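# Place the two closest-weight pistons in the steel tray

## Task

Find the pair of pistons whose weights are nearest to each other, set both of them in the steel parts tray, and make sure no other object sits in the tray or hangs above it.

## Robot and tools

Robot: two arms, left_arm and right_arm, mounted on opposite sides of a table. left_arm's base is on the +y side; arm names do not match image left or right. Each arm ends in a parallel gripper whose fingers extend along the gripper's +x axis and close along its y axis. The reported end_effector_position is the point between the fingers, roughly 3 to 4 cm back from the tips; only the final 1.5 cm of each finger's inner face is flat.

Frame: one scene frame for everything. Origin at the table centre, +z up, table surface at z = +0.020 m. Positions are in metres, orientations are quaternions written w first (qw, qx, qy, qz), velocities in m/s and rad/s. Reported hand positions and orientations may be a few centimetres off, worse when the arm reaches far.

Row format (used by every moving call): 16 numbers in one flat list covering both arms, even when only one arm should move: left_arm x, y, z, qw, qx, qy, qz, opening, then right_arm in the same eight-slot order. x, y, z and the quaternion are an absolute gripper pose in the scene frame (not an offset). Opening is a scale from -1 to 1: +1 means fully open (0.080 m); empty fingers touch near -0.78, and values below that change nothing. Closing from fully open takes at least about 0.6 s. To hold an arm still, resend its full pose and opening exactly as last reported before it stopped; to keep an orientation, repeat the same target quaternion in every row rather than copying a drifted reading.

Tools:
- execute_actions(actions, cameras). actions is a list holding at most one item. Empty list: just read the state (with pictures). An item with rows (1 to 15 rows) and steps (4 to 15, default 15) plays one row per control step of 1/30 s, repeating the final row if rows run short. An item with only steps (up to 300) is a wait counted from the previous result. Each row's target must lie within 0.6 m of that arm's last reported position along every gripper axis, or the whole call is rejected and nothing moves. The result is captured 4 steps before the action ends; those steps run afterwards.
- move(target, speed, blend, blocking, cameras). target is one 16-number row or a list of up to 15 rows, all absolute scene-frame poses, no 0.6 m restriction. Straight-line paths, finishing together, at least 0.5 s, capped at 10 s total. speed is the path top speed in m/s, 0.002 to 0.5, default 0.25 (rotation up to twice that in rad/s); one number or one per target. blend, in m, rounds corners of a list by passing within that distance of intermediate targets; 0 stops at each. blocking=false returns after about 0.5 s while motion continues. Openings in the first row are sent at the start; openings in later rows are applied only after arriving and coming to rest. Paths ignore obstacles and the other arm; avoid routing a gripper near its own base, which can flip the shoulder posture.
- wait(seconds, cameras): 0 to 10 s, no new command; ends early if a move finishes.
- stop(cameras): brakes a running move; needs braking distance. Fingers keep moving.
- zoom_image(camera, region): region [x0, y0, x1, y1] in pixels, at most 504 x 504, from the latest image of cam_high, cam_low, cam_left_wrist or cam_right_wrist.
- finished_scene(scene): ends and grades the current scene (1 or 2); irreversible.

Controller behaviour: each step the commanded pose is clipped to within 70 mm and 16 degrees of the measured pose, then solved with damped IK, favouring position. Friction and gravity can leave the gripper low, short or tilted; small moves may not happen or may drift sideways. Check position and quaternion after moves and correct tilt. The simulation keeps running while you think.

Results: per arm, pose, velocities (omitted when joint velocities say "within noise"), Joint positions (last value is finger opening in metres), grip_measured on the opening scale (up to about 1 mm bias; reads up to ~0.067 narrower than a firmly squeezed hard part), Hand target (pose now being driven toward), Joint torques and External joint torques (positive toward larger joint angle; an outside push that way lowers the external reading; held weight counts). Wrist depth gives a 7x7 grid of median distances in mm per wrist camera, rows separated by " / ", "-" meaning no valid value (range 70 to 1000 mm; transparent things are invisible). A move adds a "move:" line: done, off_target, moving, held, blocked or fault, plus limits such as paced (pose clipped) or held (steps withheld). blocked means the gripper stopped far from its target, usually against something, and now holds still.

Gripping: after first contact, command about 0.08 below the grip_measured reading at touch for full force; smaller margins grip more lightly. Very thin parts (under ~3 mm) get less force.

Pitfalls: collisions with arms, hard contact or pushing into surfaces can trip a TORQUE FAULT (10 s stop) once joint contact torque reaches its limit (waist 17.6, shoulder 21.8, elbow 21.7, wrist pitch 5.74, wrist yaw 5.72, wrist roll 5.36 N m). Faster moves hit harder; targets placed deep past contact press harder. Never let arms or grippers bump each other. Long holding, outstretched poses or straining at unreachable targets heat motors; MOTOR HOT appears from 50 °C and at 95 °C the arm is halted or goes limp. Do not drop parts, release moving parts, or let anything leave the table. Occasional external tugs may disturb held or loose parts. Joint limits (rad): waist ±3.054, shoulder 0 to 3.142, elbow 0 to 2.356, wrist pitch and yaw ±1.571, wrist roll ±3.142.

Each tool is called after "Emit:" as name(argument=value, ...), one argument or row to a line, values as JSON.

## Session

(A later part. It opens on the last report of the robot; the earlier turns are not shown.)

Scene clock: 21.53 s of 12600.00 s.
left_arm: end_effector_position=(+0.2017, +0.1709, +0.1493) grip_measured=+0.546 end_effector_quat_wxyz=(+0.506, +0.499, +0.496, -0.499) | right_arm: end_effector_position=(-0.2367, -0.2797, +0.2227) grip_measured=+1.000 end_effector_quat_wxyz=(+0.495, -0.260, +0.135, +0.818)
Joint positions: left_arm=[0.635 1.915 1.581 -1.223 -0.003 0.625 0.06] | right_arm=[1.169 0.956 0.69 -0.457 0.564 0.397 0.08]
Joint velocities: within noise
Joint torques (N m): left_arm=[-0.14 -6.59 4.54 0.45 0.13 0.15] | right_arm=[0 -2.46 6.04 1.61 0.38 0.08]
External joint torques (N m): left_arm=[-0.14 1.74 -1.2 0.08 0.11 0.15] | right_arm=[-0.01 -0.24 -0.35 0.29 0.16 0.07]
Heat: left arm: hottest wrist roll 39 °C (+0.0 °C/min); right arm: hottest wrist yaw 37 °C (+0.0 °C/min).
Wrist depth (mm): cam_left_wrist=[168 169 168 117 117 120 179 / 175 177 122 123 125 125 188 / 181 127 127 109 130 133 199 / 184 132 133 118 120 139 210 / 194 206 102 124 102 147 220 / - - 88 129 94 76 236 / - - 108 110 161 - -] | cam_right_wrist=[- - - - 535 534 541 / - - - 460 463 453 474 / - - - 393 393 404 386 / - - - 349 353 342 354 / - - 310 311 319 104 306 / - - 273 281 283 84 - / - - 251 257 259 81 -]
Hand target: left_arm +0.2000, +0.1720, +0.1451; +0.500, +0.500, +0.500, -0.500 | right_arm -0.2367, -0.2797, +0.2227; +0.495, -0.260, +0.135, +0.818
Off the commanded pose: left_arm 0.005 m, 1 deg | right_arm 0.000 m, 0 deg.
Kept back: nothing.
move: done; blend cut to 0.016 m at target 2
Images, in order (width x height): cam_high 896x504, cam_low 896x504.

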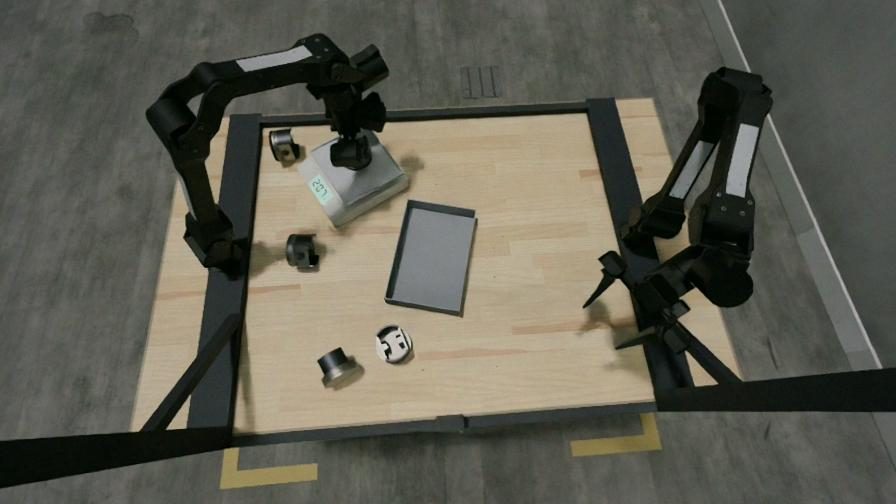

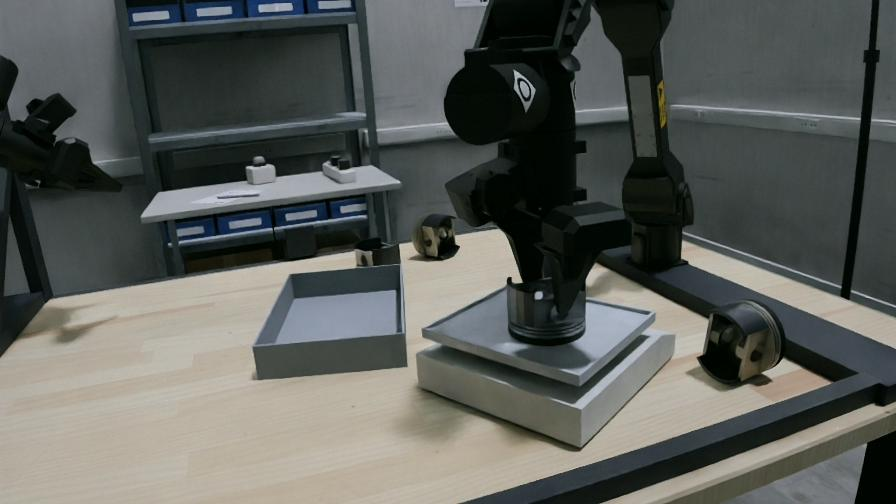

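Emit:
move(
  target=[
    [0.2, 0.172, 0.145, 0.5, 0.5, 0.5, -0.5, 0.1, -0.2367, -0.2797, 0.2227, 0.495, -0.260, 0.135, 0.818, 1],
    [0.2, 0.172, 0.185, 0.5, 0.5, 0.5, -0.5, 0.1, -0.2367, -0.2797, 0.2227, 0.495, -0.260, 0.135, 0.818, 1],
    [-0.11, 0.2, 0.17, 0.5, 0.5, 0.5, -0.5, 0.1, -0.2367, -0.2797, 0.2227, 0.495, -0.260, 0.135, 0.818, 1],
    [-0.11, 0.2, 0.095, 0.5, 0.5, 0.5, -0.5, 0.1, -0.2367, -0.2797, 0.2227, 0.495, -0.260, 0.135, 0.818, 1],
    [-0.11, 0.2, 0.082, 0.5, 0.5, 0.5, -0.5, 0.1, -0.2367, -0.2797, 0.2227, 0.495, -0.260, 0.135, 0.818, 1],
    [-0.11, 0.2, 0.082, 0.5, 0.5, 0.5, -0.5, 0.65, -0.2367, -0.2797, 0.2227, 0.495, -0.260, 0.135, 0.818, 1],
    [-0.11, 0.2, 0.14, 0.5, 0.5, 0.5, -0.5, 0.65, -0.2367, -0.2797, 0.2227, 0.495, -0.260, 0.135, 0.818, 1],
  ],
  cameras=["cam_high","cam_left_wrist"],
  speed=[0.1,0.15,0.35,0.2,0.05,0.1,0.2],
  blend=[0,0.02,0.03,0.005,0,0,0],
)

Scene clock: 26.30 s of 12600.00 s.
left_arm: end_effector_position=(-0.1089, +0.2015, +0.1370) grip_measured=+0.647 end_effector_quat_wxyz=(+0.498, +0.503, +0.502, -0.498) | right_arm: end_effector_position=(-0.2367, -0.2797, +0.2227) grip_measured=+1.000 end_effector_quat_wxyz=(+0.495, -0.260, +0.135, +0.818)
Joint positions: left_arm=[-0.345 1.627 1.183 -1.136 0.002 -0.35 0.064] | right_arm=[1.169 0.956 0.69 -0.457 0.564 0.397 0.08]
Joint velocities: within noise
Joint torques (N m): left_arm=[-0.31 -5.51 6.31 0.26 -0.1 -0.13] | right_arm=[0.14 -2.37 5.95 1.6 0.33 0.1]
External joint torques (N m): left_arm=[-0.3 0.57 0.7 -0.05 -0.08 -0.13] | right_arm=[0.13 -0.11 -0.49 0.26 0.1 0.09]
Heat: left arm: hottest wrist roll 39 °C (+0.0 °C/min); right arm: hottest wrist yaw 37 °C (+0.0 °C/min).
Wrist depth (mm): cam_left_wrist=[158 160 160 163 164 165 168 / 167 168 170 169 173 175 176 / 176 177 178 162 186 185 184 / 187 188 190 170 194 196 167 / 198 198 198 164 156 208 196 / - - 214 219 219 80 223 / - - 227 238 239 81 -] | cam_right_wrist=[- - - - 528 539 540 / - - - 455 460 438 446 / - - - 396 404 401 383 / - - - 349 350 340 358 / - - 309 312 319 104 305 / - - 274 282 284 84 - / - - 252 257 259 81 -]
Hand target: left_arm -0.1100, +0.2000, +0.1400; +0.500, +0.500, +0.500, -0.500 | right_arm -0.2367, -0.2797, +0.2227; +0.495, -0.260, +0.135, +0.818
Off the commanded pose: left_arm 0.004 m, 1 deg | right_arm 0.000 m, 0 deg.
Kept back: nothing.
move: done
Images, in order (width x height): cam_high 896x504, cam_left_wrist 896x504.

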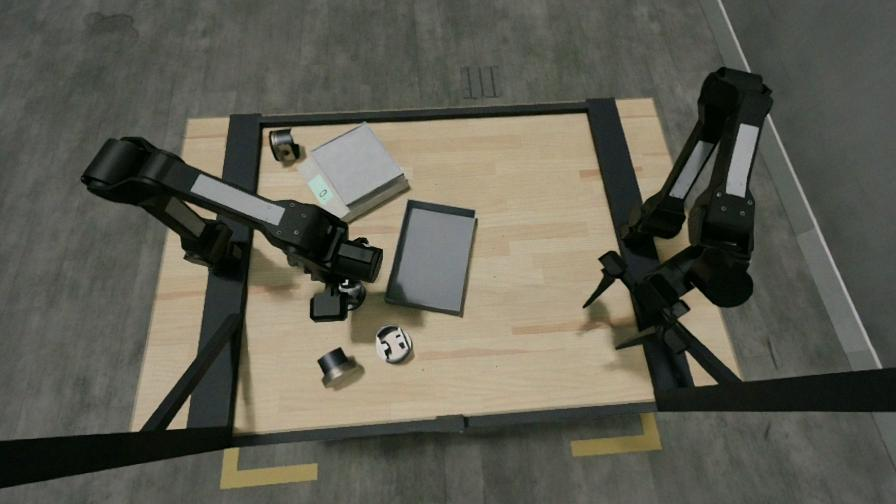

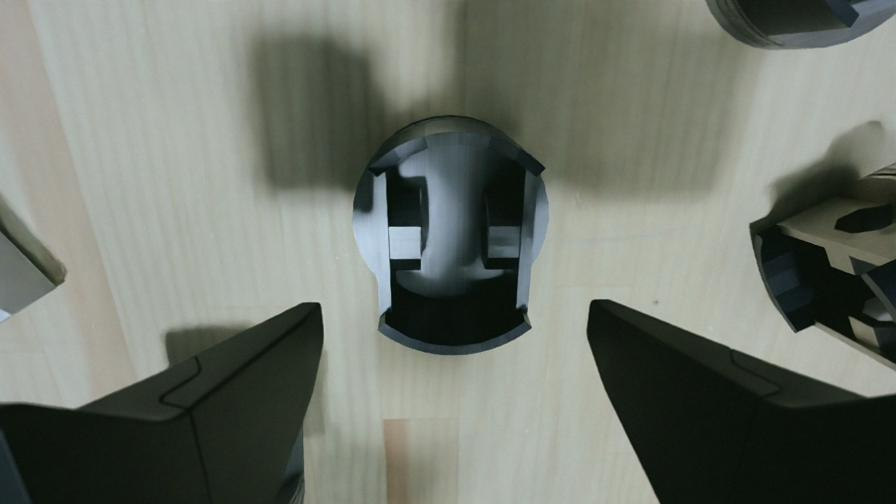

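Emit:
move(
  target=[-0.222, 0.107, 0.14, 0.141, 0.6929, 0.141, -0.6929, 0.9, -0.2367, -0.2797, 0.2227, 0.495, -0.260, 0.135, 0.818, 1],
  cameras=["cam_left_wrist"],
  speed=0.4,
)

Scene clock: 28.47 s of 12600.00 s.
left_arm: end_effector_position=(-0.2205, +0.1081, +0.1428) grip_measured=+0.897 end_effector_quat_wxyz=(+0.145, +0.690, +0.142, -0.694) | right_arm: end_effector_position=(-0.2367, -0.2797, +0.2227) grip_measured=+1.000 end_effector_quat_wxyz=(+0.495, -0.260, +0.135, +0.818)
Joint positions: left_arm=[-0.523 2.124 1.86 -1.3 0.002 0.634 0.075] | right_arm=[1.169 0.956 0.69 -0.457 0.564 0.397 0.08]
Joint velocities: within noise
Joint torques (N m): left_arm=[-0.27 -7.18 6.56 0.25 -0.04 0.12] | right_arm=[0.02 -2.55 6.11 1.59 0.32 0.07]
External joint torques (N m): left_arm=[-0.27 2.67 0.75 -0.13 -0.07 0.12] | right_arm=[0.02 -0.3 -0.28 0.27 0.09 0.06]
Heat: left arm: hottest wrist roll 39 °C (+0.0 °C/min); right arm: hottest wrist yaw 37 °C (+0.0 °C/min).
Wrist depth (mm): cam_left_wrist=[159 161 163 165 167 170 172 / 167 169 171 169 176 179 181 / 176 177 178 164 187 178 148 / 160 185 189 174 198 172 127 / 194 166 202 172 207 138 133 / - - 188 221 223 89 - / - 83 223 229 215 80 -] | cam_right_wrist=[- - - - 531 446 529 / - - - 455 456 440 448 / - - - 397 400 398 382 / - - - 347 349 341 354 / - - 310 310 320 104 304 / - - 272 282 281 84 - / - - 252 256 258 81 -]
Hand target: left_arm -0.2220, +0.1070, +0.1400; +0.141, +0.693, +0.141, -0.693 | right_arm -0.2367, -0.2797, +0.2227; +0.495, -0.260, +0.135, +0.818
Off the commanded pose: left_arm 0.003 m, 1 deg | right_arm 0.000 m, 0 deg.
Kept back: nothing.
move: done
Images, in order (width x height): cam_left_wrist 896x504.

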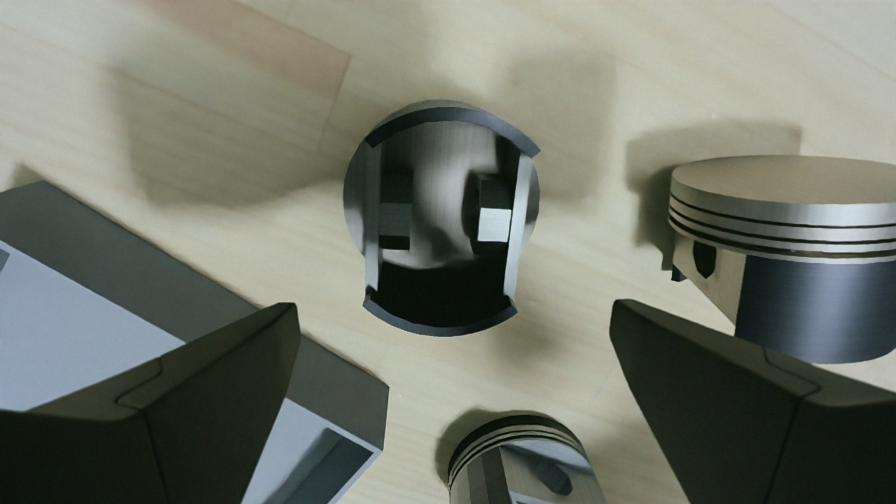

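Emit:
move(
  target=[
    [-0.231, 0.105, 0.125, 0.141, 0.6929, 0.141, -0.6929, 0.68, -0.2367, -0.2797, 0.2227, 0.495, -0.260, 0.135, 0.818, 1],
    [-0.231, 0.105, 0.079, 0.141, 0.6929, 0.141, -0.6929, 0.68, -0.2367, -0.2797, 0.2227, 0.495, -0.260, 0.135, 0.818, 1],
    [-0.231, 0.105, 0.079, 0.141, 0.6929, 0.141, -0.6929, 0.1, -0.2367, -0.2797, 0.2227, 0.495, -0.260, 0.135, 0.818, 1],
  ],
  cameras=["cam_left_wrist"],
  speed=0.15,
  blend=[0.005,0,0],
)

Scene clock: 30.13 s of 12600.00 s.
left_arm: end_effector_position=(-0.2320, +0.1025, +0.0848) grip_measured=+0.316 end_effector_quat_wxyz=(+0.144, +0.688, +0.136, -0.698) | right_arm: end_effector_position=(-0.2367, -0.2797, +0.2227) grip_measured=+1.000 end_effector_quat_wxyz=(+0.495, -0.260, +0.135, +0.818)
Joint positions: left_arm=[-0.539 2.19 1.731 -1.095 0.002 0.627 0.049] | right_arm=[1.169 0.956 0.69 -0.457 0.564 0.397 0.08]
Joint velocities: within noise
Joint torques (N m): left_arm=[-0.24 -7.93 4.42 0.45 -0.04 -0.11] | right_arm=[0.18 -2.53 6.05 1.64 0.34 0.06]
External joint torques (N m): left_arm=[-0.25 2.29 -1.3 0.06 -0.07 -0.11] | right_arm=[0.2 -0.31 -0.32 0.33 0.11 0.06]
Heat: left arm: hottest wrist roll 39 °C (+0.0 °C/min); right arm: hottest wrist yaw 37 °C (+0.0 °C/min).
Wrist depth (mm): cam_left_wrist=[109 110 112 113 114 116 117 / 115 116 117 118 120 122 124 / 121 122 123 120 126 129 131 / 127 128 128 115 132 136 124 / 136 136 98 120 100 143 103 / - - 99 127 103 - - / - - 98 111 107 - -] | cam_right_wrist=[- - - - 531 326 542 / - - - 462 462 401 450 / - - - 396 401 400 383 / - - - 351 350 337 358 / - - 310 312 318 104 306 / - - 273 283 283 85 - / - - 252 256 258 81 -]
Hand target: left_arm -0.2310, +0.1050, +0.0790; +0.141, +0.693, +0.141, -0.693 | right_arm -0.2367, -0.2797, +0.2227; +0.495, -0.260, +0.135, +0.818
Off the commanded pose: left_arm 0.006 m, 1 deg | right_arm 0.000 m, 0 deg.
Kept back: nothing.
move: done
Images, in order (width x height): cam_left_wrist 896x504.

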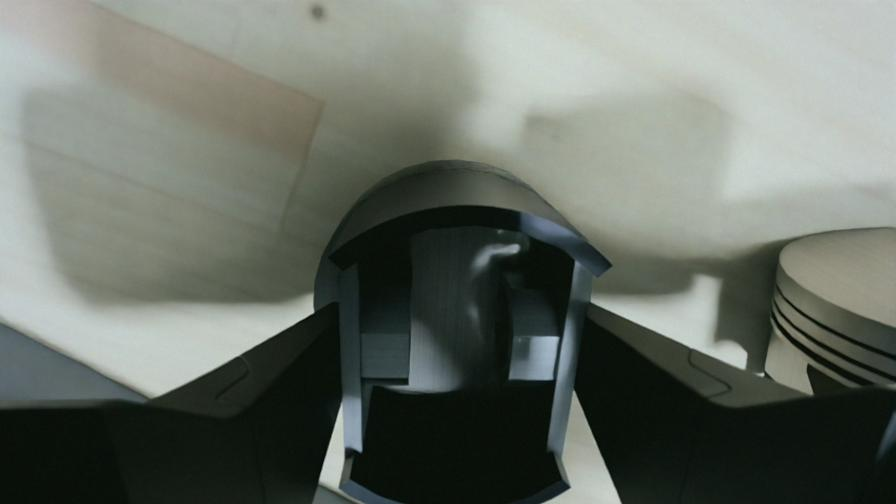

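Emit:
move(
  target=[
    [-0.231, 0.105, 0.16, 0.141, 0.6929, 0.141, -0.6929, 0.1, -0.2367, -0.2797, 0.2227, 0.495, -0.260, 0.135, 0.818, 1],
    [0.2, 0.172, 0.19, 0.141, 0.6929, 0.141, -0.6929, 0.1, -0.2367, -0.2797, 0.2227, 0.495, -0.260, 0.135, 0.818, 1],
    [0.2, 0.172, 0.158, 0.141, 0.6929, 0.141, -0.6929, 0.1, -0.2367, -0.2797, 0.2227, 0.495, -0.260, 0.135, 0.818, 1],
    [0.2, 0.172, 0.145, 0.141, 0.6929, 0.141, -0.6929, 0.1, -0.2367, -0.2797, 0.2227, 0.495, -0.260, 0.135, 0.818, 1],
    [0.2, 0.172, 0.145, 0.141, 0.6929, 0.141, -0.6929, 0.55, -0.2367, -0.2797, 0.2227, 0.495, -0.260, 0.135, 0.818, 1],
  ],
  cameras=["cam_high","cam_low"],
  speed=[0.2,0.4,0.15,0.04,0.04],
  blend=[0.03,0.02,0.005,0,0],
)

Emit:
zoom_image(
  camera="cam_high",
  region=[300, 170, 340, 210],
)

Emit:
zoom_image(
  camera="cam_low",
  region=[400, 190, 700, 460],
)

Scene clock: 33.43 s of 12600.00 s.
left_arm: end_effector_position=(+0.2019, +0.1718, +0.1486) grip_measured=+0.546 end_effector_quat_wxyz=(+0.147, +0.695, +0.140, -0.690) | right_arm: end_effector_position=(-0.2367, -0.2797, +0.2227) grip_measured=+1.000 end_effector_quat_wxyz=(+0.495, -0.260, +0.135, +0.818)
Joint positions: left_arm=[0.637 1.915 1.578 -1.223 -0.003 1.794 0.06] | right_arm=[1.169 0.956 0.69 -0.457 0.564 0.397 0.08]
Joint velocities: within noise
Joint torques (N m): left_arm=[-0.3 -6.56 4.66 0.43 0.17 0.15] | right_arm=[0.13 -2.46 6 1.58 0.32 0.03]
External joint torques (N m): left_arm=[-0.34 1.82 -1.09 0.1 0.12 0.15] | right_arm=[0.16 -0.24 -0.43 0.24 0.09 0.03]
Heat: left arm: hottest shoulder 39 °C (+7.2 °C/min); right arm: hottest wrist yaw 37 °C (+0.0 °C/min).
Wrist depth (mm): cam_left_wrist=[168 113 115 117 117 119 178 / 176 119 121 122 124 125 188 / 185 127 127 117 130 133 199 / 194 136 132 117 135 139 211 / 206 205 102 124 102 146 224 / - - 88 131 105 76 234 / - - 103 111 111 - -] | cam_right_wrist=[- - - - 536 541 551 / - - - 464 461 464 445 / - - - 399 400 400 384 / - - - 348 353 337 355 / - - 309 310 318 104 305 / - - 273 282 283 85 - / - - 250 256 259 81 -]
Hand target: left_arm +0.2000, +0.1721, +0.1450; +0.141, +0.693, +0.141, -0.693 | right_arm -0.2367, -0.2797, +0.2227; +0.495, -0.260, +0.135, +0.818
Off the commanded pose: left_arm 0.004 m, 1 deg | right_arm 0.000 m, 0 deg.
Kept back: nothing.
move: done; blend cut to 0.016 m at target 2
Images, in order (width x height): cam_high 896x504, cam_low 896x504.

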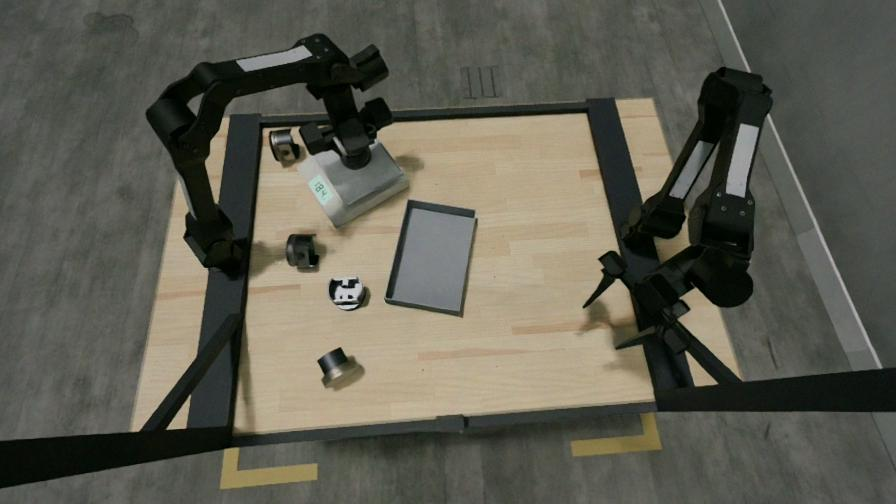

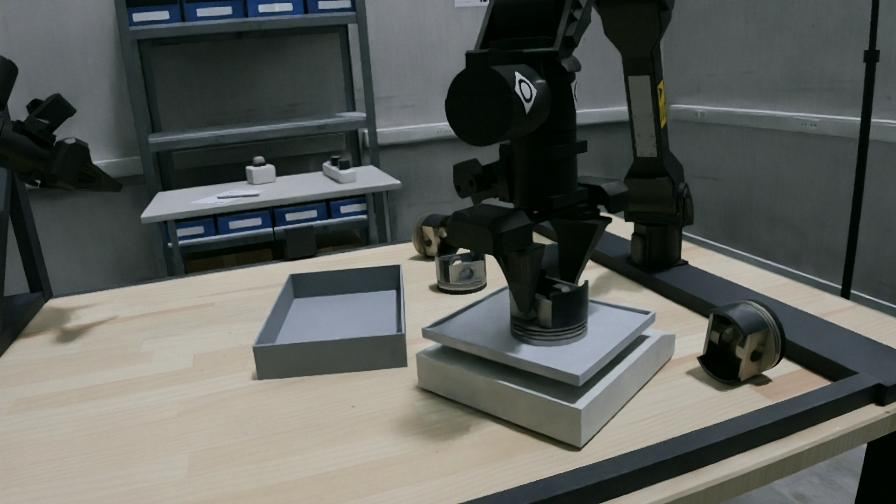

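Scaled by 12.600.

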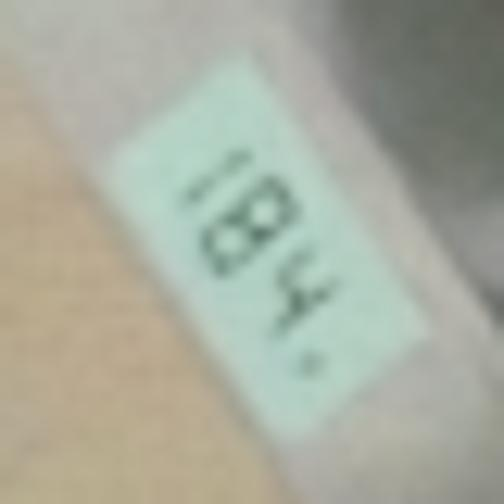

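Scaled by 1.680.

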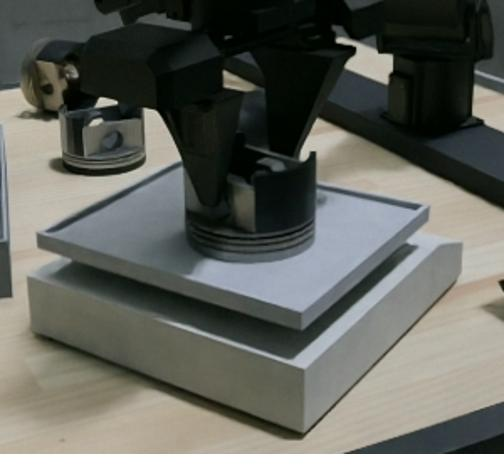

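Emit:
move(
  target=[
    [0.2, 0.172, 0.145, 0.141, 0.6929, 0.141, -0.6929, 0.1, -0.2367, -0.2797, 0.2227, 0.495, -0.260, 0.135, 0.818, 1],
    [0.2, 0.172, 0.18, 0.141, 0.6929, 0.141, -0.6929, 0.1, -0.2367, -0.2797, 0.2227, 0.495, -0.260, 0.135, 0.818, 1],
    [0.012, 0.0, 0.15, 0.141, 0.6929, 0.141, -0.6929, 0.1, -0.2367, -0.2797, 0.2227, 0.495, -0.260, 0.135, 0.818, 1],
  ],
  cameras=["cam_high","cam_low","cam_left_wrist"],
  speed=[0.1,0.15,0.35],
  blend=[0,0.02,0],
)

Scene clock: 36.10 s of 12600.00 s.
left_arm: end_effector_position=(+0.0108, +0.0023, +0.1507) grip_measured=+0.304 end_effector_quat_wxyz=(+0.141, +0.692, +0.137, -0.694) | right_arm: end_effector_position=(-0.2367, -0.2797, +0.2227) grip_measured=+1.000 end_effector_quat_wxyz=(+0.495, -0.260, +0.135, +0.818)
Joint positions: left_arm=[0.056 2.391 2.335 -1.508 0.002 1.226 0.049] | right_arm=[1.169 0.956 0.69 -0.457 0.564 0.397 0.08]
Joint velocities: within noise
Joint torques (N m): left_arm=[0.11 -9.09 6.85 0.25 -0.01 -0.13] | right_arm=[0.16 -2.44 6.11 1.57 0.32 0.07]
External joint torques (N m): left_arm=[0.19 2.25 1.19 -0.1 -0.06 -0.13] | right_arm=[0.14 -0.2 -0.31 0.24 0.1 0.06]
Heat: left arm: hottest shoulder 39 °C (+6.6 °C/min); right arm: hottest elbow 37 °C (+5.0 °C/min).
Wrist depth (mm): cam_left_wrist=[165 165 166 169 171 174 172 / 172 171 175 177 181 182 175 / 181 179 184 97 189 188 200 / 190 181 190 117 188 204 212 / 201 202 101 125 103 220 226 / 210 - 104 132 106 - 237 / - - 102 112 112 - -] | cam_right_wrist=[- - - - 532 544 543 / - - - 459 460 467 449 / - - - 396 402 400 385 / - - - 349 351 339 356 / - - 309 313 320 104 305 / - - 274 282 282 84 - / - - 252 256 258 81 -]
Hand target: left_arm +0.0119, +0.0004, +0.1498; +0.144, +0.692, +0.138, -0.693 | right_arm -0.2367, -0.2797, +0.2227; +0.495, -0.260, +0.135, +0.818
Off the commanded pose: left_arm 0.003 m, 1 deg | right_arm 0.000 m, 0 deg.
joint sent to its limit (left arm) — joint 3 (elbow), upper limit, where the elbow is as straight as it goes.
Kept back: nothing.
move: done; blend cut to 0.0175 m at target 2
Images, in order (width x height): cam_high 896x504, cam_low 896x504, cam_left_wrist 896x504.

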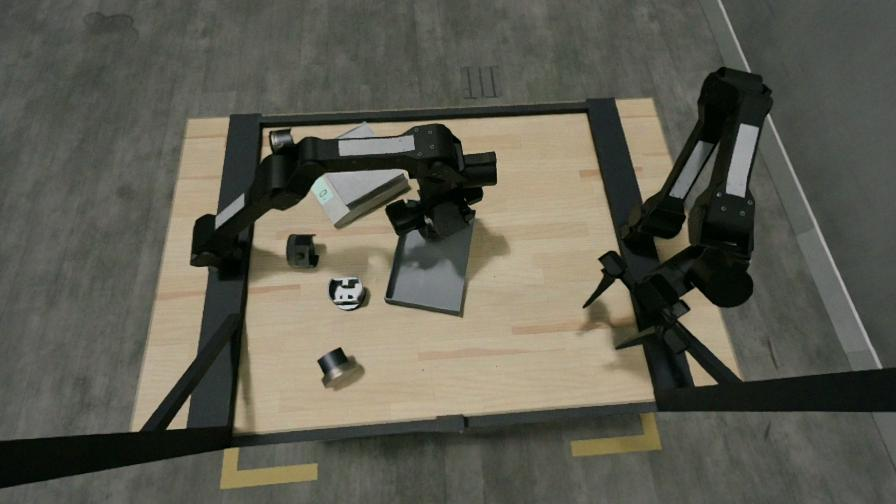

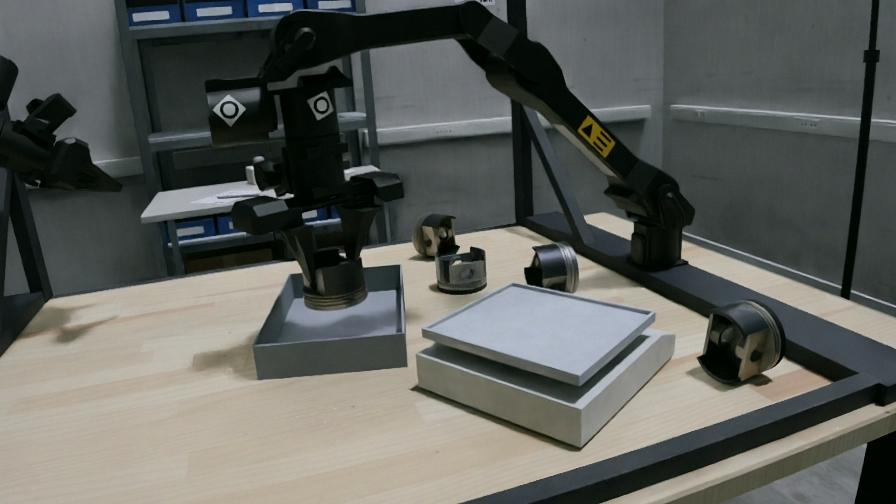

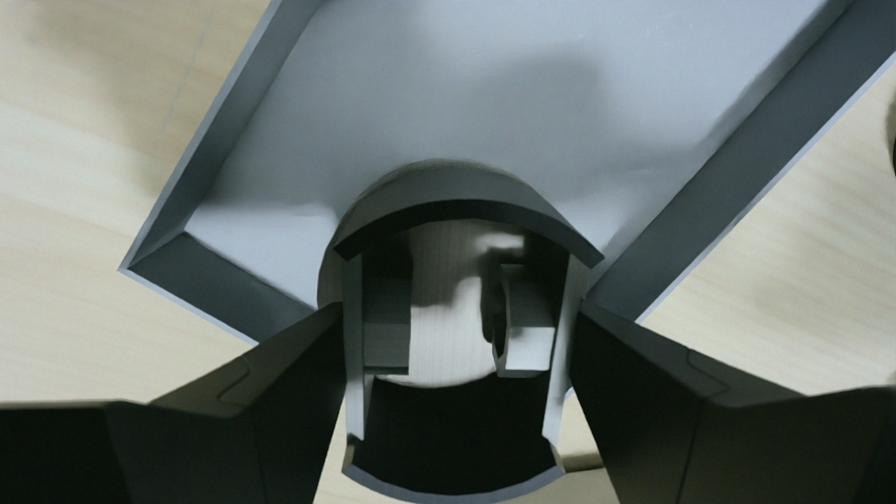

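Emit:
move(
  target=[
    [0.012, 0.002, 0.1, 0.141, 0.6929, 0.141, -0.6929, 0.1, -0.2367, -0.2797, 0.2227, 0.495, -0.260, 0.135, 0.818, 1],
    [0.012, 0.002, 0.084, 0.141, 0.6929, 0.141, -0.6929, 0.1, -0.2367, -0.2797, 0.2227, 0.495, -0.260, 0.135, 0.818, 1],
  ],
  cameras=["cam_low","cam_left_wrist"],
  speed=[0.15,0.04],
  blend=[0.004,0],
)

Scene clock: 37.57 s of 12600.00 s.
left_arm: end_effector_position=(+0.0112, +0.0001, +0.0913) grip_measured=+0.304 end_effector_quat_wxyz=(+0.144, +0.693, +0.135, -0.694) | right_arm: end_effector_position=(-0.2367, -0.2797, +0.2227) grip_measured=+1.000 end_effector_quat_wxyz=(+0.495, -0.260, +0.135, +0.818)
Joint positions: left_arm=[0.056 2.375 2.071 -1.254 0 1.225 0.049] | right_arm=[1.169 0.956 0.69 -0.457 0.564 0.397 0.08]
Joint velocities: within noise
Joint torques (N m): left_arm=[0.1 -9.29 3.64 1.03 0.06 -0.1] | right_arm=[0.06 -2.6 6.08 1.6 0.33 0.05]
External joint torques (N m): left_arm=[0.2 2.05 -2.1 0.7 0 -0.1] | right_arm=[0.06 -0.39 -0.25 0.29 0.11 0.05]
Heat: left arm: hottest shoulder 40 °C (+8.0 °C/min); right arm: hottest elbow 37 °C (+4.8 °C/min).
Wrist depth (mm): cam_left_wrist=[- 88 115 117 118 119 121 / - 119 122 123 125 126 127 / - 125 127 123 130 133 133 / 128 133 132 117 135 139 122 / 128 138 101 125 103 140 119 / - - 103 131 105 - 163 / - - 103 112 112 - -] | cam_right_wrist=[- - - - 524 541 543 / - - - 462 463 463 449 / - - - 397 399 403 383 / - - - 349 351 338 355 / - - 309 310 321 104 305 / - - 276 280 281 84 - / - - 252 258 257 81 -]
Hand target: left_arm +0.0119, +0.0020, +0.0841; +0.141, +0.693, +0.141, -0.693 | right_arm -0.2367, -0.2797, +0.2227; +0.495, -0.260, +0.135, +0.818
Off the commanded pose: left_arm 0.008 m, 1 deg | right_arm 0.000 m, 0 deg.
Kept back: nothing.
move: done
Images, in order (width x height): cam_low 896x504, cam_left_wrist 896x504.

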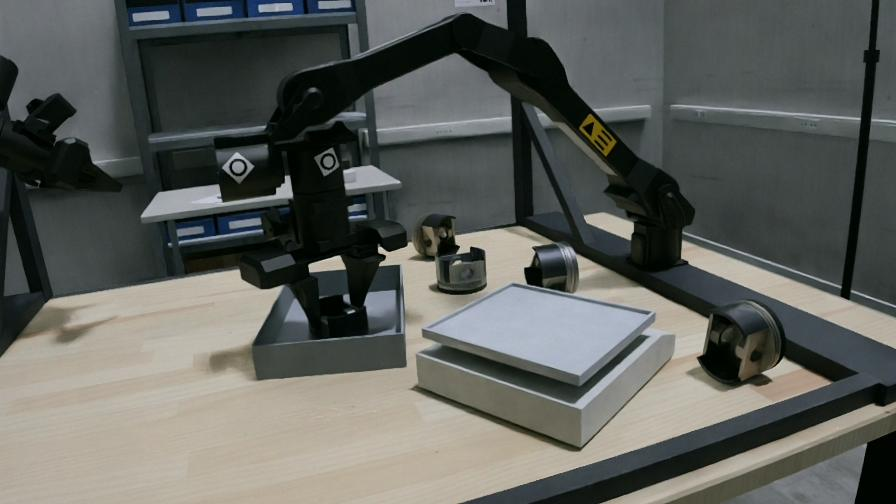

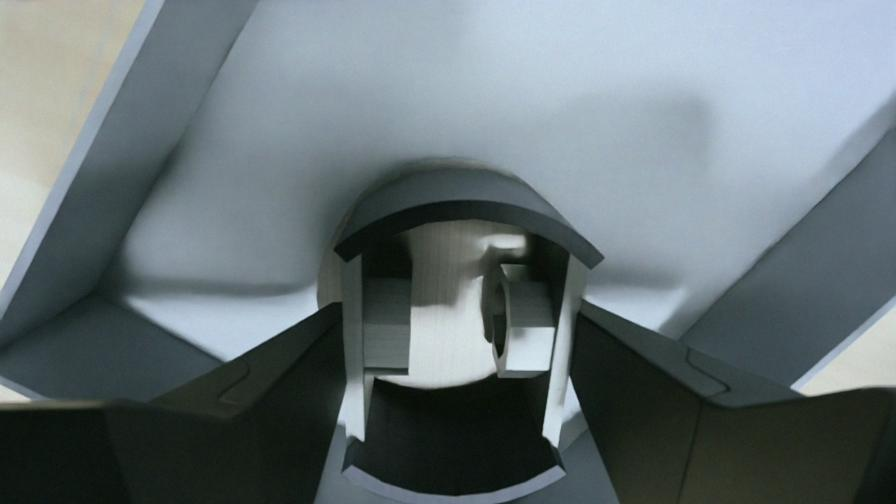

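Emit:
move(
  target=[
    [0.012, 0.002, 0.087, 0.141, 0.6929, 0.141, -0.6929, 0.1, -0.2367, -0.2797, 0.2227, 0.495, -0.260, 0.135, 0.818, 1],
    [0.012, 0.002, 0.087, 0.141, 0.6929, 0.141, -0.6929, 0.62, -0.2367, -0.2797, 0.2227, 0.495, -0.260, 0.135, 0.818, 1],
    [0.012, 0.002, 0.15, 0.141, 0.6929, 0.141, -0.6929, 0.62, -0.2367, -0.2797, 0.2227, 0.495, -0.260, 0.135, 0.818, 1],
    [-0.03, 0.265, 0.16, 0.5, 0.5, 0.5, -0.5, 0.9, -0.2367, -0.2797, 0.2227, 0.495, -0.260, 0.135, 0.818, 1],
  ],
  cameras=["cam_high","cam_low","cam_left_wrist"],
  speed=[0.05,0.05,0.15,0.4],
  blend=[0,0,0.03,0],
)

Scene clock: 41.93 s of 12600.00 s.
left_arm: end_effector_position=(-0.0296, +0.2621, +0.1614) grip_measured=+0.896 end_effector_quat_wxyz=(+0.501, +0.498, +0.499, -0.502) | right_arm: end_effector_position=(-0.2367, -0.2797, +0.2227) grip_measured=+1.000 end_effector_quat_wxyz=(+0.495, -0.260, +0.135, +0.818)
Joint positions: left_arm=[-0.078 1.302 0.993 -1.256 0.001 -0.083 0.075] | right_arm=[1.169 0.956 0.69 -0.457 0.564 0.397 0.08]
Joint velocities: within noise
Joint torques (N m): left_arm=[-0.42 -3.58 4.31 0.31 -0.03 -0.13] | right_arm=[0.05 -2.49 6.04 1.56 0.31 0.08]
External joint torques (N m): left_arm=[-0.43 0.09 -1.42 -0.04 -0.03 -0.12] | right_arm=[0.05 -0.25 -0.39 0.23 0.1 0.08]
Heat: left arm: hottest shoulder 41 °C (+8.6 °C/min); right arm: hottest elbow 37 °C (+4.3 °C/min).
Wrist depth (mm): cam_left_wrist=[147 179 185 187 178 168 194 / 156 167 194 197 184 181 205 / 169 202 205 209 211 214 217 / 211 214 212 210 223 227 229 / 225 223 157 174 232 234 244 / - - 164 249 253 89 - / - 83 259 259 263 79 -] | cam_right_wrist=[- - - - 532 532 548 / - - - 459 467 464 448 / - - - 397 398 400 384 / - - - 350 351 339 356 / - - 309 311 318 103 304 / - - 275 281 283 85 - / - - 252 258 259 81 -]
Hand target: left_arm -0.0300, +0.2650, +0.1599; +0.500, +0.500, +0.500, -0.500 | right_arm -0.2367, -0.2797, +0.2227; +0.495, -0.260, +0.135, +0.818
Off the commanded pose: left_arm 0.003 m, 0 deg | right_arm 0.000 m, 0 deg.
Kept back: nothing.
move: done
Images, in order (width x height): cam_high 896x504, cam_low 896x504, cam_left_wrist 896x504.

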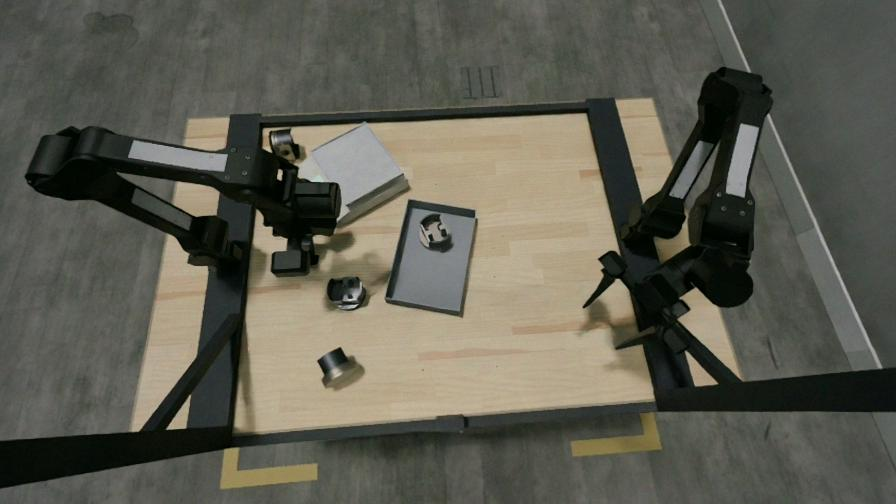

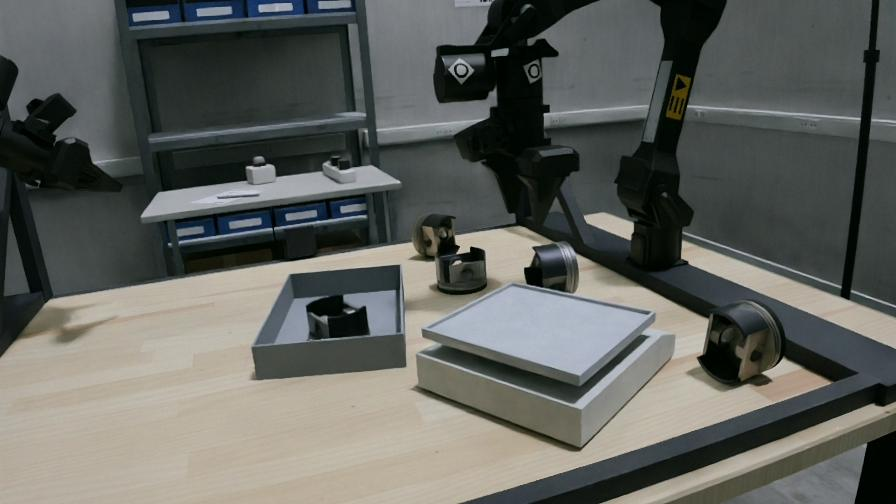

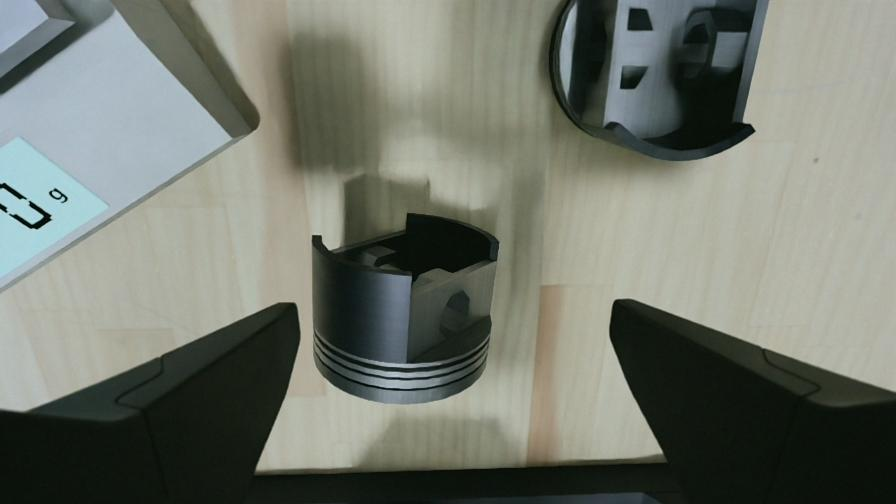

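Emit:
move(
  target=[-0.0125, 0.297, 0.13, 0.5, 0.5, 0.5, -0.5, 1, -0.2367, -0.2797, 0.2227, 0.495, -0.260, 0.135, 0.818, 1],
  cameras=["cam_left_wrist"],
  speed=0.2,
)

Scene clock: 43.33 s of 12600.00 s.
left_arm: end_effector_position=(-0.0134, +0.2946, +0.1319) grip_measured=+1.000 end_effector_quat_wxyz=(+0.501, +0.499, +0.499, -0.501) | right_arm: end_effector_position=(-0.2367, -0.2797, +0.2227) grip_measured=+1.000 end_effector_quat_wxyz=(+0.495, -0.260, +0.135, +0.818)
Joint positions: left_arm=[0.001 1.179 0.794 -1.182 0.001 -0.004 0.08] | right_arm=[1.169 0.956 0.69 -0.457 0.564 0.397 0.08]
Joint velocities: within noise
Joint torques (N m): left_arm=[0.29 -2.63 4.27 0.51 -0.04 0.16] | right_arm=[0.03 -2.48 6.09 1.57 0.32 0.08]
External joint torques (N m): left_arm=[0.29 0.14 -1.46 0.15 -0.03 0.16] | right_arm=[0.02 -0.26 -0.3 0.25 0.1 0.08]
Heat: left arm: hottest shoulder 41 °C (+8.3 °C/min); right arm: hottest elbow 37 °C (+4.2 °C/min).
Wrist depth (mm): cam_left_wrist=[127 133 158 160 162 148 140 / 140 165 167 169 171 173 175 / 172 174 173 171 178 183 185 / 182 184 181 114 189 193 196 / 193 191 192 121 199 92 210 / - - 210 214 217 93 - / - - 219 222 225 79 -] | cam_right_wrist=[- - - - 532 542 545 / - - - 457 459 463 450 / - - - 398 400 403 384 / - - - 346 352 339 354 / - - 309 311 318 104 303 / - - 275 281 284 84 - / - - 250 257 258 81 -]
Hand target: left_arm -0.0125, +0.2970, +0.1300; +0.500, +0.500, +0.500, -0.500 | right_arm -0.2367, -0.2797, +0.2227; +0.495, -0.260, +0.135, +0.818
Off the commanded pose: left_arm 0.003 m, 0 deg | right_arm 0.000 m, 0 deg.
Kept back: nothing.
move: done
Images, in order (width x height): cam_left_wrist 896x504.

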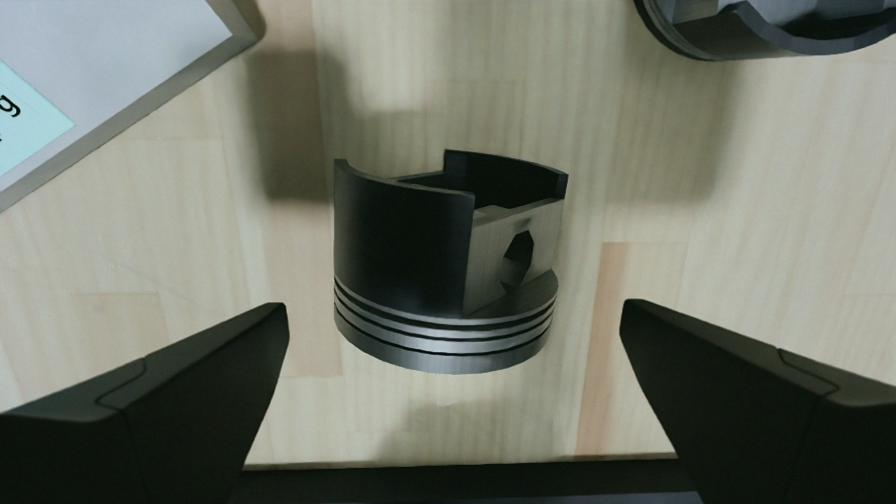

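Emit:
move(
  target=[
    [-0.0125, 0.297, 0.081, 0.5, 0.5, 0.5, -0.5, 1, -0.2367, -0.2797, 0.2227, 0.495, -0.260, 0.135, 0.818, 1],
    [-0.0125, 0.297, 0.081, 0.5, 0.5, 0.5, -0.5, 0.6, -0.2367, -0.2797, 0.2227, 0.495, -0.260, 0.135, 0.818, 1],
  ],
  cameras=["cam_left_wrist"],
  speed=0.12,
)

Scene clock: 45.97 s of 12600.00 s.
left_arm: end_effector_position=(-0.0132, +0.2940, +0.0843) grip_measured=+0.776 end_effector_quat_wxyz=(+0.503, +0.496, +0.497, -0.503) | right_arm: end_effector_position=(-0.2367, -0.2797, +0.2227) grip_measured=+1.000 end_effector_quat_wxyz=(+0.495, -0.260, +0.135, +0.818)
Joint positions: left_arm=[0.002 1.227 0.628 -0.957 0 -0.004 0.07] | right_arm=[1.169 0.956 0.69 -0.457 0.564 0.397 0.08]
Joint velocities: within noise
Joint torques (N m): left_arm=[0.29 -1.42 4.02 0.56 0 0.14] | right_arm=[0.04 -2.44 6.11 1.57 0.38 0.06]
External joint torques (N m): left_arm=[0.28 1.47 -1.52 0.16 0 0.14] | right_arm=[0.03 -0.19 -0.29 0.24 0.15 0.05]
Heat: left arm: hottest shoulder 40 °C (+6.5 °C/min); right arm: hottest elbow 37 °C (+3.9 °C/min).
Wrist depth (mm): cam_left_wrist=[- 114 117 118 120 121 101 / 120 121 122 123 125 127 128 / 126 127 129 130 131 134 136 / 132 134 - 129 121 141 144 / 142 140 - - 98 147 152 / - - 78 - 91 86 - / - - 86 75 82 77 -] | cam_right_wrist=[- - - - 534 546 543 / - - - 459 463 461 449 / - - - 394 400 400 382 / - - - 347 355 337 356 / - - 309 313 322 104 306 / - - 276 280 283 84 - / - - 252 257 258 81 -]
Hand target: left_arm -0.0125, +0.2970, +0.0811; +0.500, +0.500, +0.500, -0.500 | right_arm -0.2367, -0.2797, +0.2227; +0.495, -0.260, +0.135, +0.818
Off the commanded pose: left_arm 0.005 m, 1 deg | right_arm 0.000 m, 0 deg.
Kept back: nothing.
move: done
Images, in order (width x height): cam_left_wrist 896x504.

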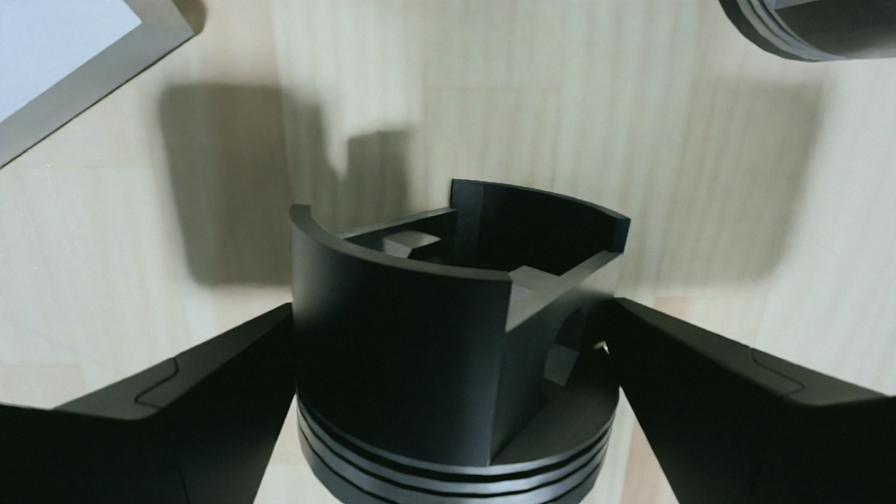

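Emit:
move(
  target=[
    [-0.0125, 0.297, 0.15, 0.5, 0.5, 0.5, -0.5, 0.6, -0.2367, -0.2797, 0.2227, 0.495, -0.260, 0.135, 0.818, 1],
    [-0.088, 0.025, 0.15, 0.445, 0.5495, 0.445, -0.5495, 0.6, -0.2367, -0.2797, 0.2227, 0.495, -0.260, 0.135, 0.818, 1],
  ],
  cameras=["cam_low","cam_left_wrist"],
  speed=[0.15,0.3],
  blend=[0.03,0],
)

Scene clock: 48.27 s of 12600.00 s.
left_arm: end_effector_position=(-0.0866, +0.0271, +0.1506) grip_measured=+0.776 end_effector_quat_wxyz=(+0.446, +0.549, +0.447, -0.548) | right_arm: end_effector_position=(-0.2367, -0.2797, +0.2227) grip_measured=+1.000 end_effector_quat_wxyz=(+0.495, -0.260, +0.135, +0.818)
Joint positions: left_arm=[-0.163 2.285 2.15 -1.438 0 0.035 0.07] | right_arm=[1.169 0.956 0.69 -0.457 0.564 0.397 0.08]
Joint velocities: within noise
Joint torques (N m): left_arm=[-0.28 -8.58 6.94 0.27 0 0.15] | right_arm=[-0.06 -2.52 6 1.6 0.32 0.08]
External joint torques (N m): left_arm=[-0.41 2.17 1.24 -0.09 0.01 0.15] | right_arm=[-0.06 -0.36 -0.29 0.32 0.1 0.07]
Heat: left arm: hottest shoulder 40 °C (+6.2 °C/min); right arm: hottest elbow 37 °C (+3.7 °C/min).
Wrist depth (mm): cam_left_wrist=[162 163 165 167 170 172 176 / 169 170 175 176 178 183 186 / 143 149 185 184 186 195 198 / 169 157 - 129 120 207 210 / 163 201 - - 98 216 225 / - - 79 - 92 86 - / - - 86 75 81 77 -] | cam_right_wrist=[- - - - 527 541 253 / - - - 462 462 467 299 / - - - 398 402 404 313 / - - - 350 352 340 354 / - - 309 311 319 104 305 / - - 273 281 283 84 - / - - 252 257 257 81 -]
Hand target: left_arm -0.0880, +0.0251, +0.1500; +0.445, +0.550, +0.445, -0.549 | right_arm -0.2367, -0.2797, +0.2227; +0.495, -0.260, +0.135, +0.818
Off the commanded pose: left_arm 0.003 m, 0 deg | right_arm 0.000 m, 0 deg.
Kept back: nothing.
move: done
Images, in order (width x height): cam_low 896x504, cam_left_wrist 896x504.

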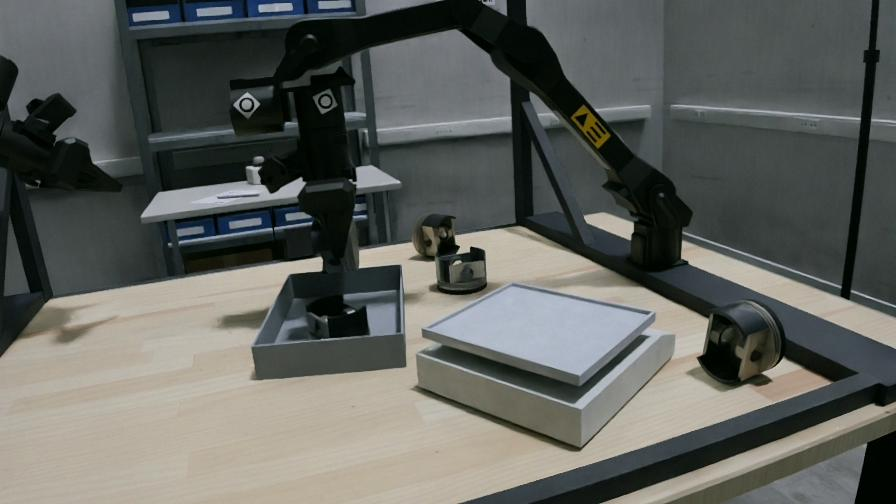

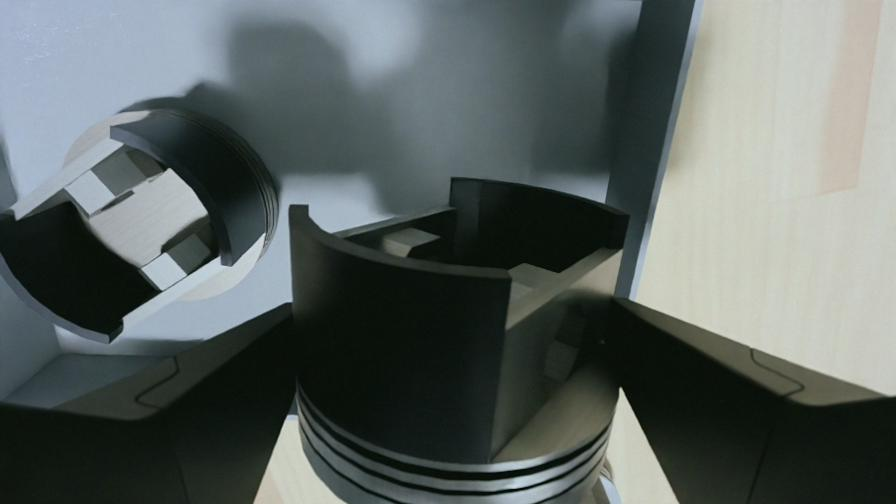

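Emit:
move(
  target=[
    [-0.088, 0.025, 0.1, 0.445, 0.5495, 0.445, -0.5495, 0.6, -0.2367, -0.2797, 0.2227, 0.495, -0.260, 0.135, 0.818, 1],
    [-0.088, 0.025, 0.085, 0.445, 0.5495, 0.445, -0.5495, 0.6, -0.2367, -0.2797, 0.2227, 0.495, -0.260, 0.135, 0.818, 1],
  ],
  cameras=["cam_low","cam_left_wrist"],
  speed=[0.15,0.04],
  blend=[0.004,0],
)

Scene clock: 49.47 s of 12600.00 s.
left_arm: end_effector_position=(-0.0874, +0.0225, +0.0930) grip_measured=+0.776 end_effector_quat_wxyz=(+0.451, +0.543, +0.443, -0.553) | right_arm: end_effector_position=(-0.2367, -0.2797, +0.2227) grip_measured=+1.000 end_effector_quat_wxyz=(+0.495, -0.260, +0.135, +0.818)
Joint positions: left_arm=[-0.163 2.289 1.928 -1.193 0 0.035 0.07] | right_arm=[1.169 0.956 0.69 -0.457 0.564 0.397 0.08]
Joint velocities: within noise
Joint torques (N m): left_arm=[-0.26 -8.38 4.05 0.79 0 0.14] | right_arm=[-0.01 -2.36 6.02 1.56 0.36 0.05]
External joint torques (N m): left_arm=[-0.19 2.49 -1.72 0.4 0 0.14] | right_arm=[-0.01 -0.1 -0.41 0.22 0.14 0.05]
Heat: left arm: hottest shoulder 41 °C (+7.3 °C/min); right arm: hottest elbow 37 °C (+3.6 °C/min).
Wrist depth (mm): cam_left_wrist=[115 115 116 117 118 119 122 / 120 121 123 124 127 125 130 / 115 125 128 129 130 126 138 / - 125 106 129 120 118 147 / 90 103 - - 98 110 157 / - - 79 - 93 85 163 / - - 86 75 83 81 -] | cam_right_wrist=[- - - - 531 537 547 / - - - 461 466 460 276 / - - - 400 402 404 315 / - - - 348 352 340 337 / - - 308 311 319 104 306 / - - 275 281 283 84 - / - - 252 255 258 81 -]
Hand target: left_arm -0.0879, +0.0251, +0.0851; +0.445, +0.549, +0.445, -0.549 | right_arm -0.2367, -0.2797, +0.2227; +0.495, -0.260, +0.135, +0.818
Off the commanded pose: left_arm 0.008 m, 1 deg | right_arm 0.000 m, 0 deg.
Kept back: nothing.
move: done
Images, in order (width x height): cam_low 896x504, cam_left_wrist 896x504.

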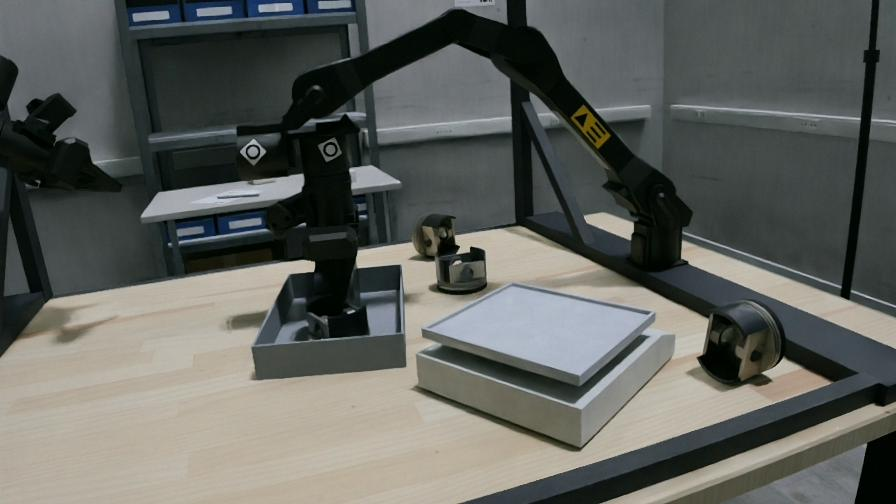

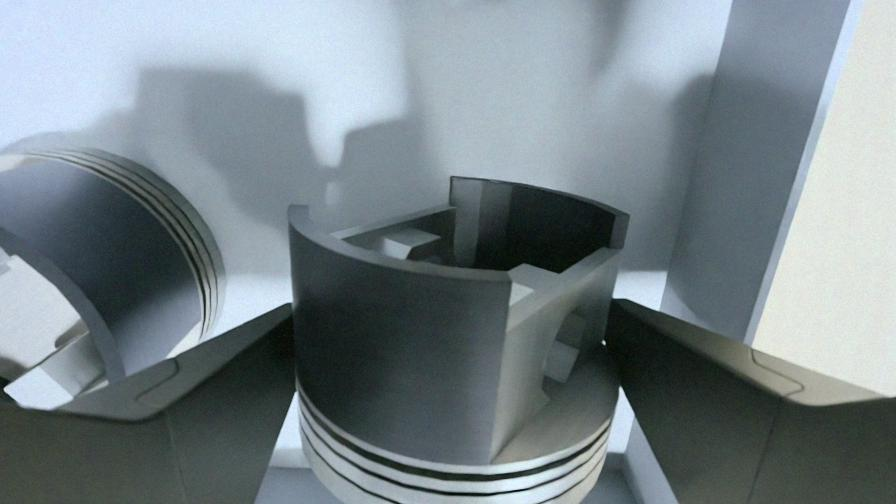

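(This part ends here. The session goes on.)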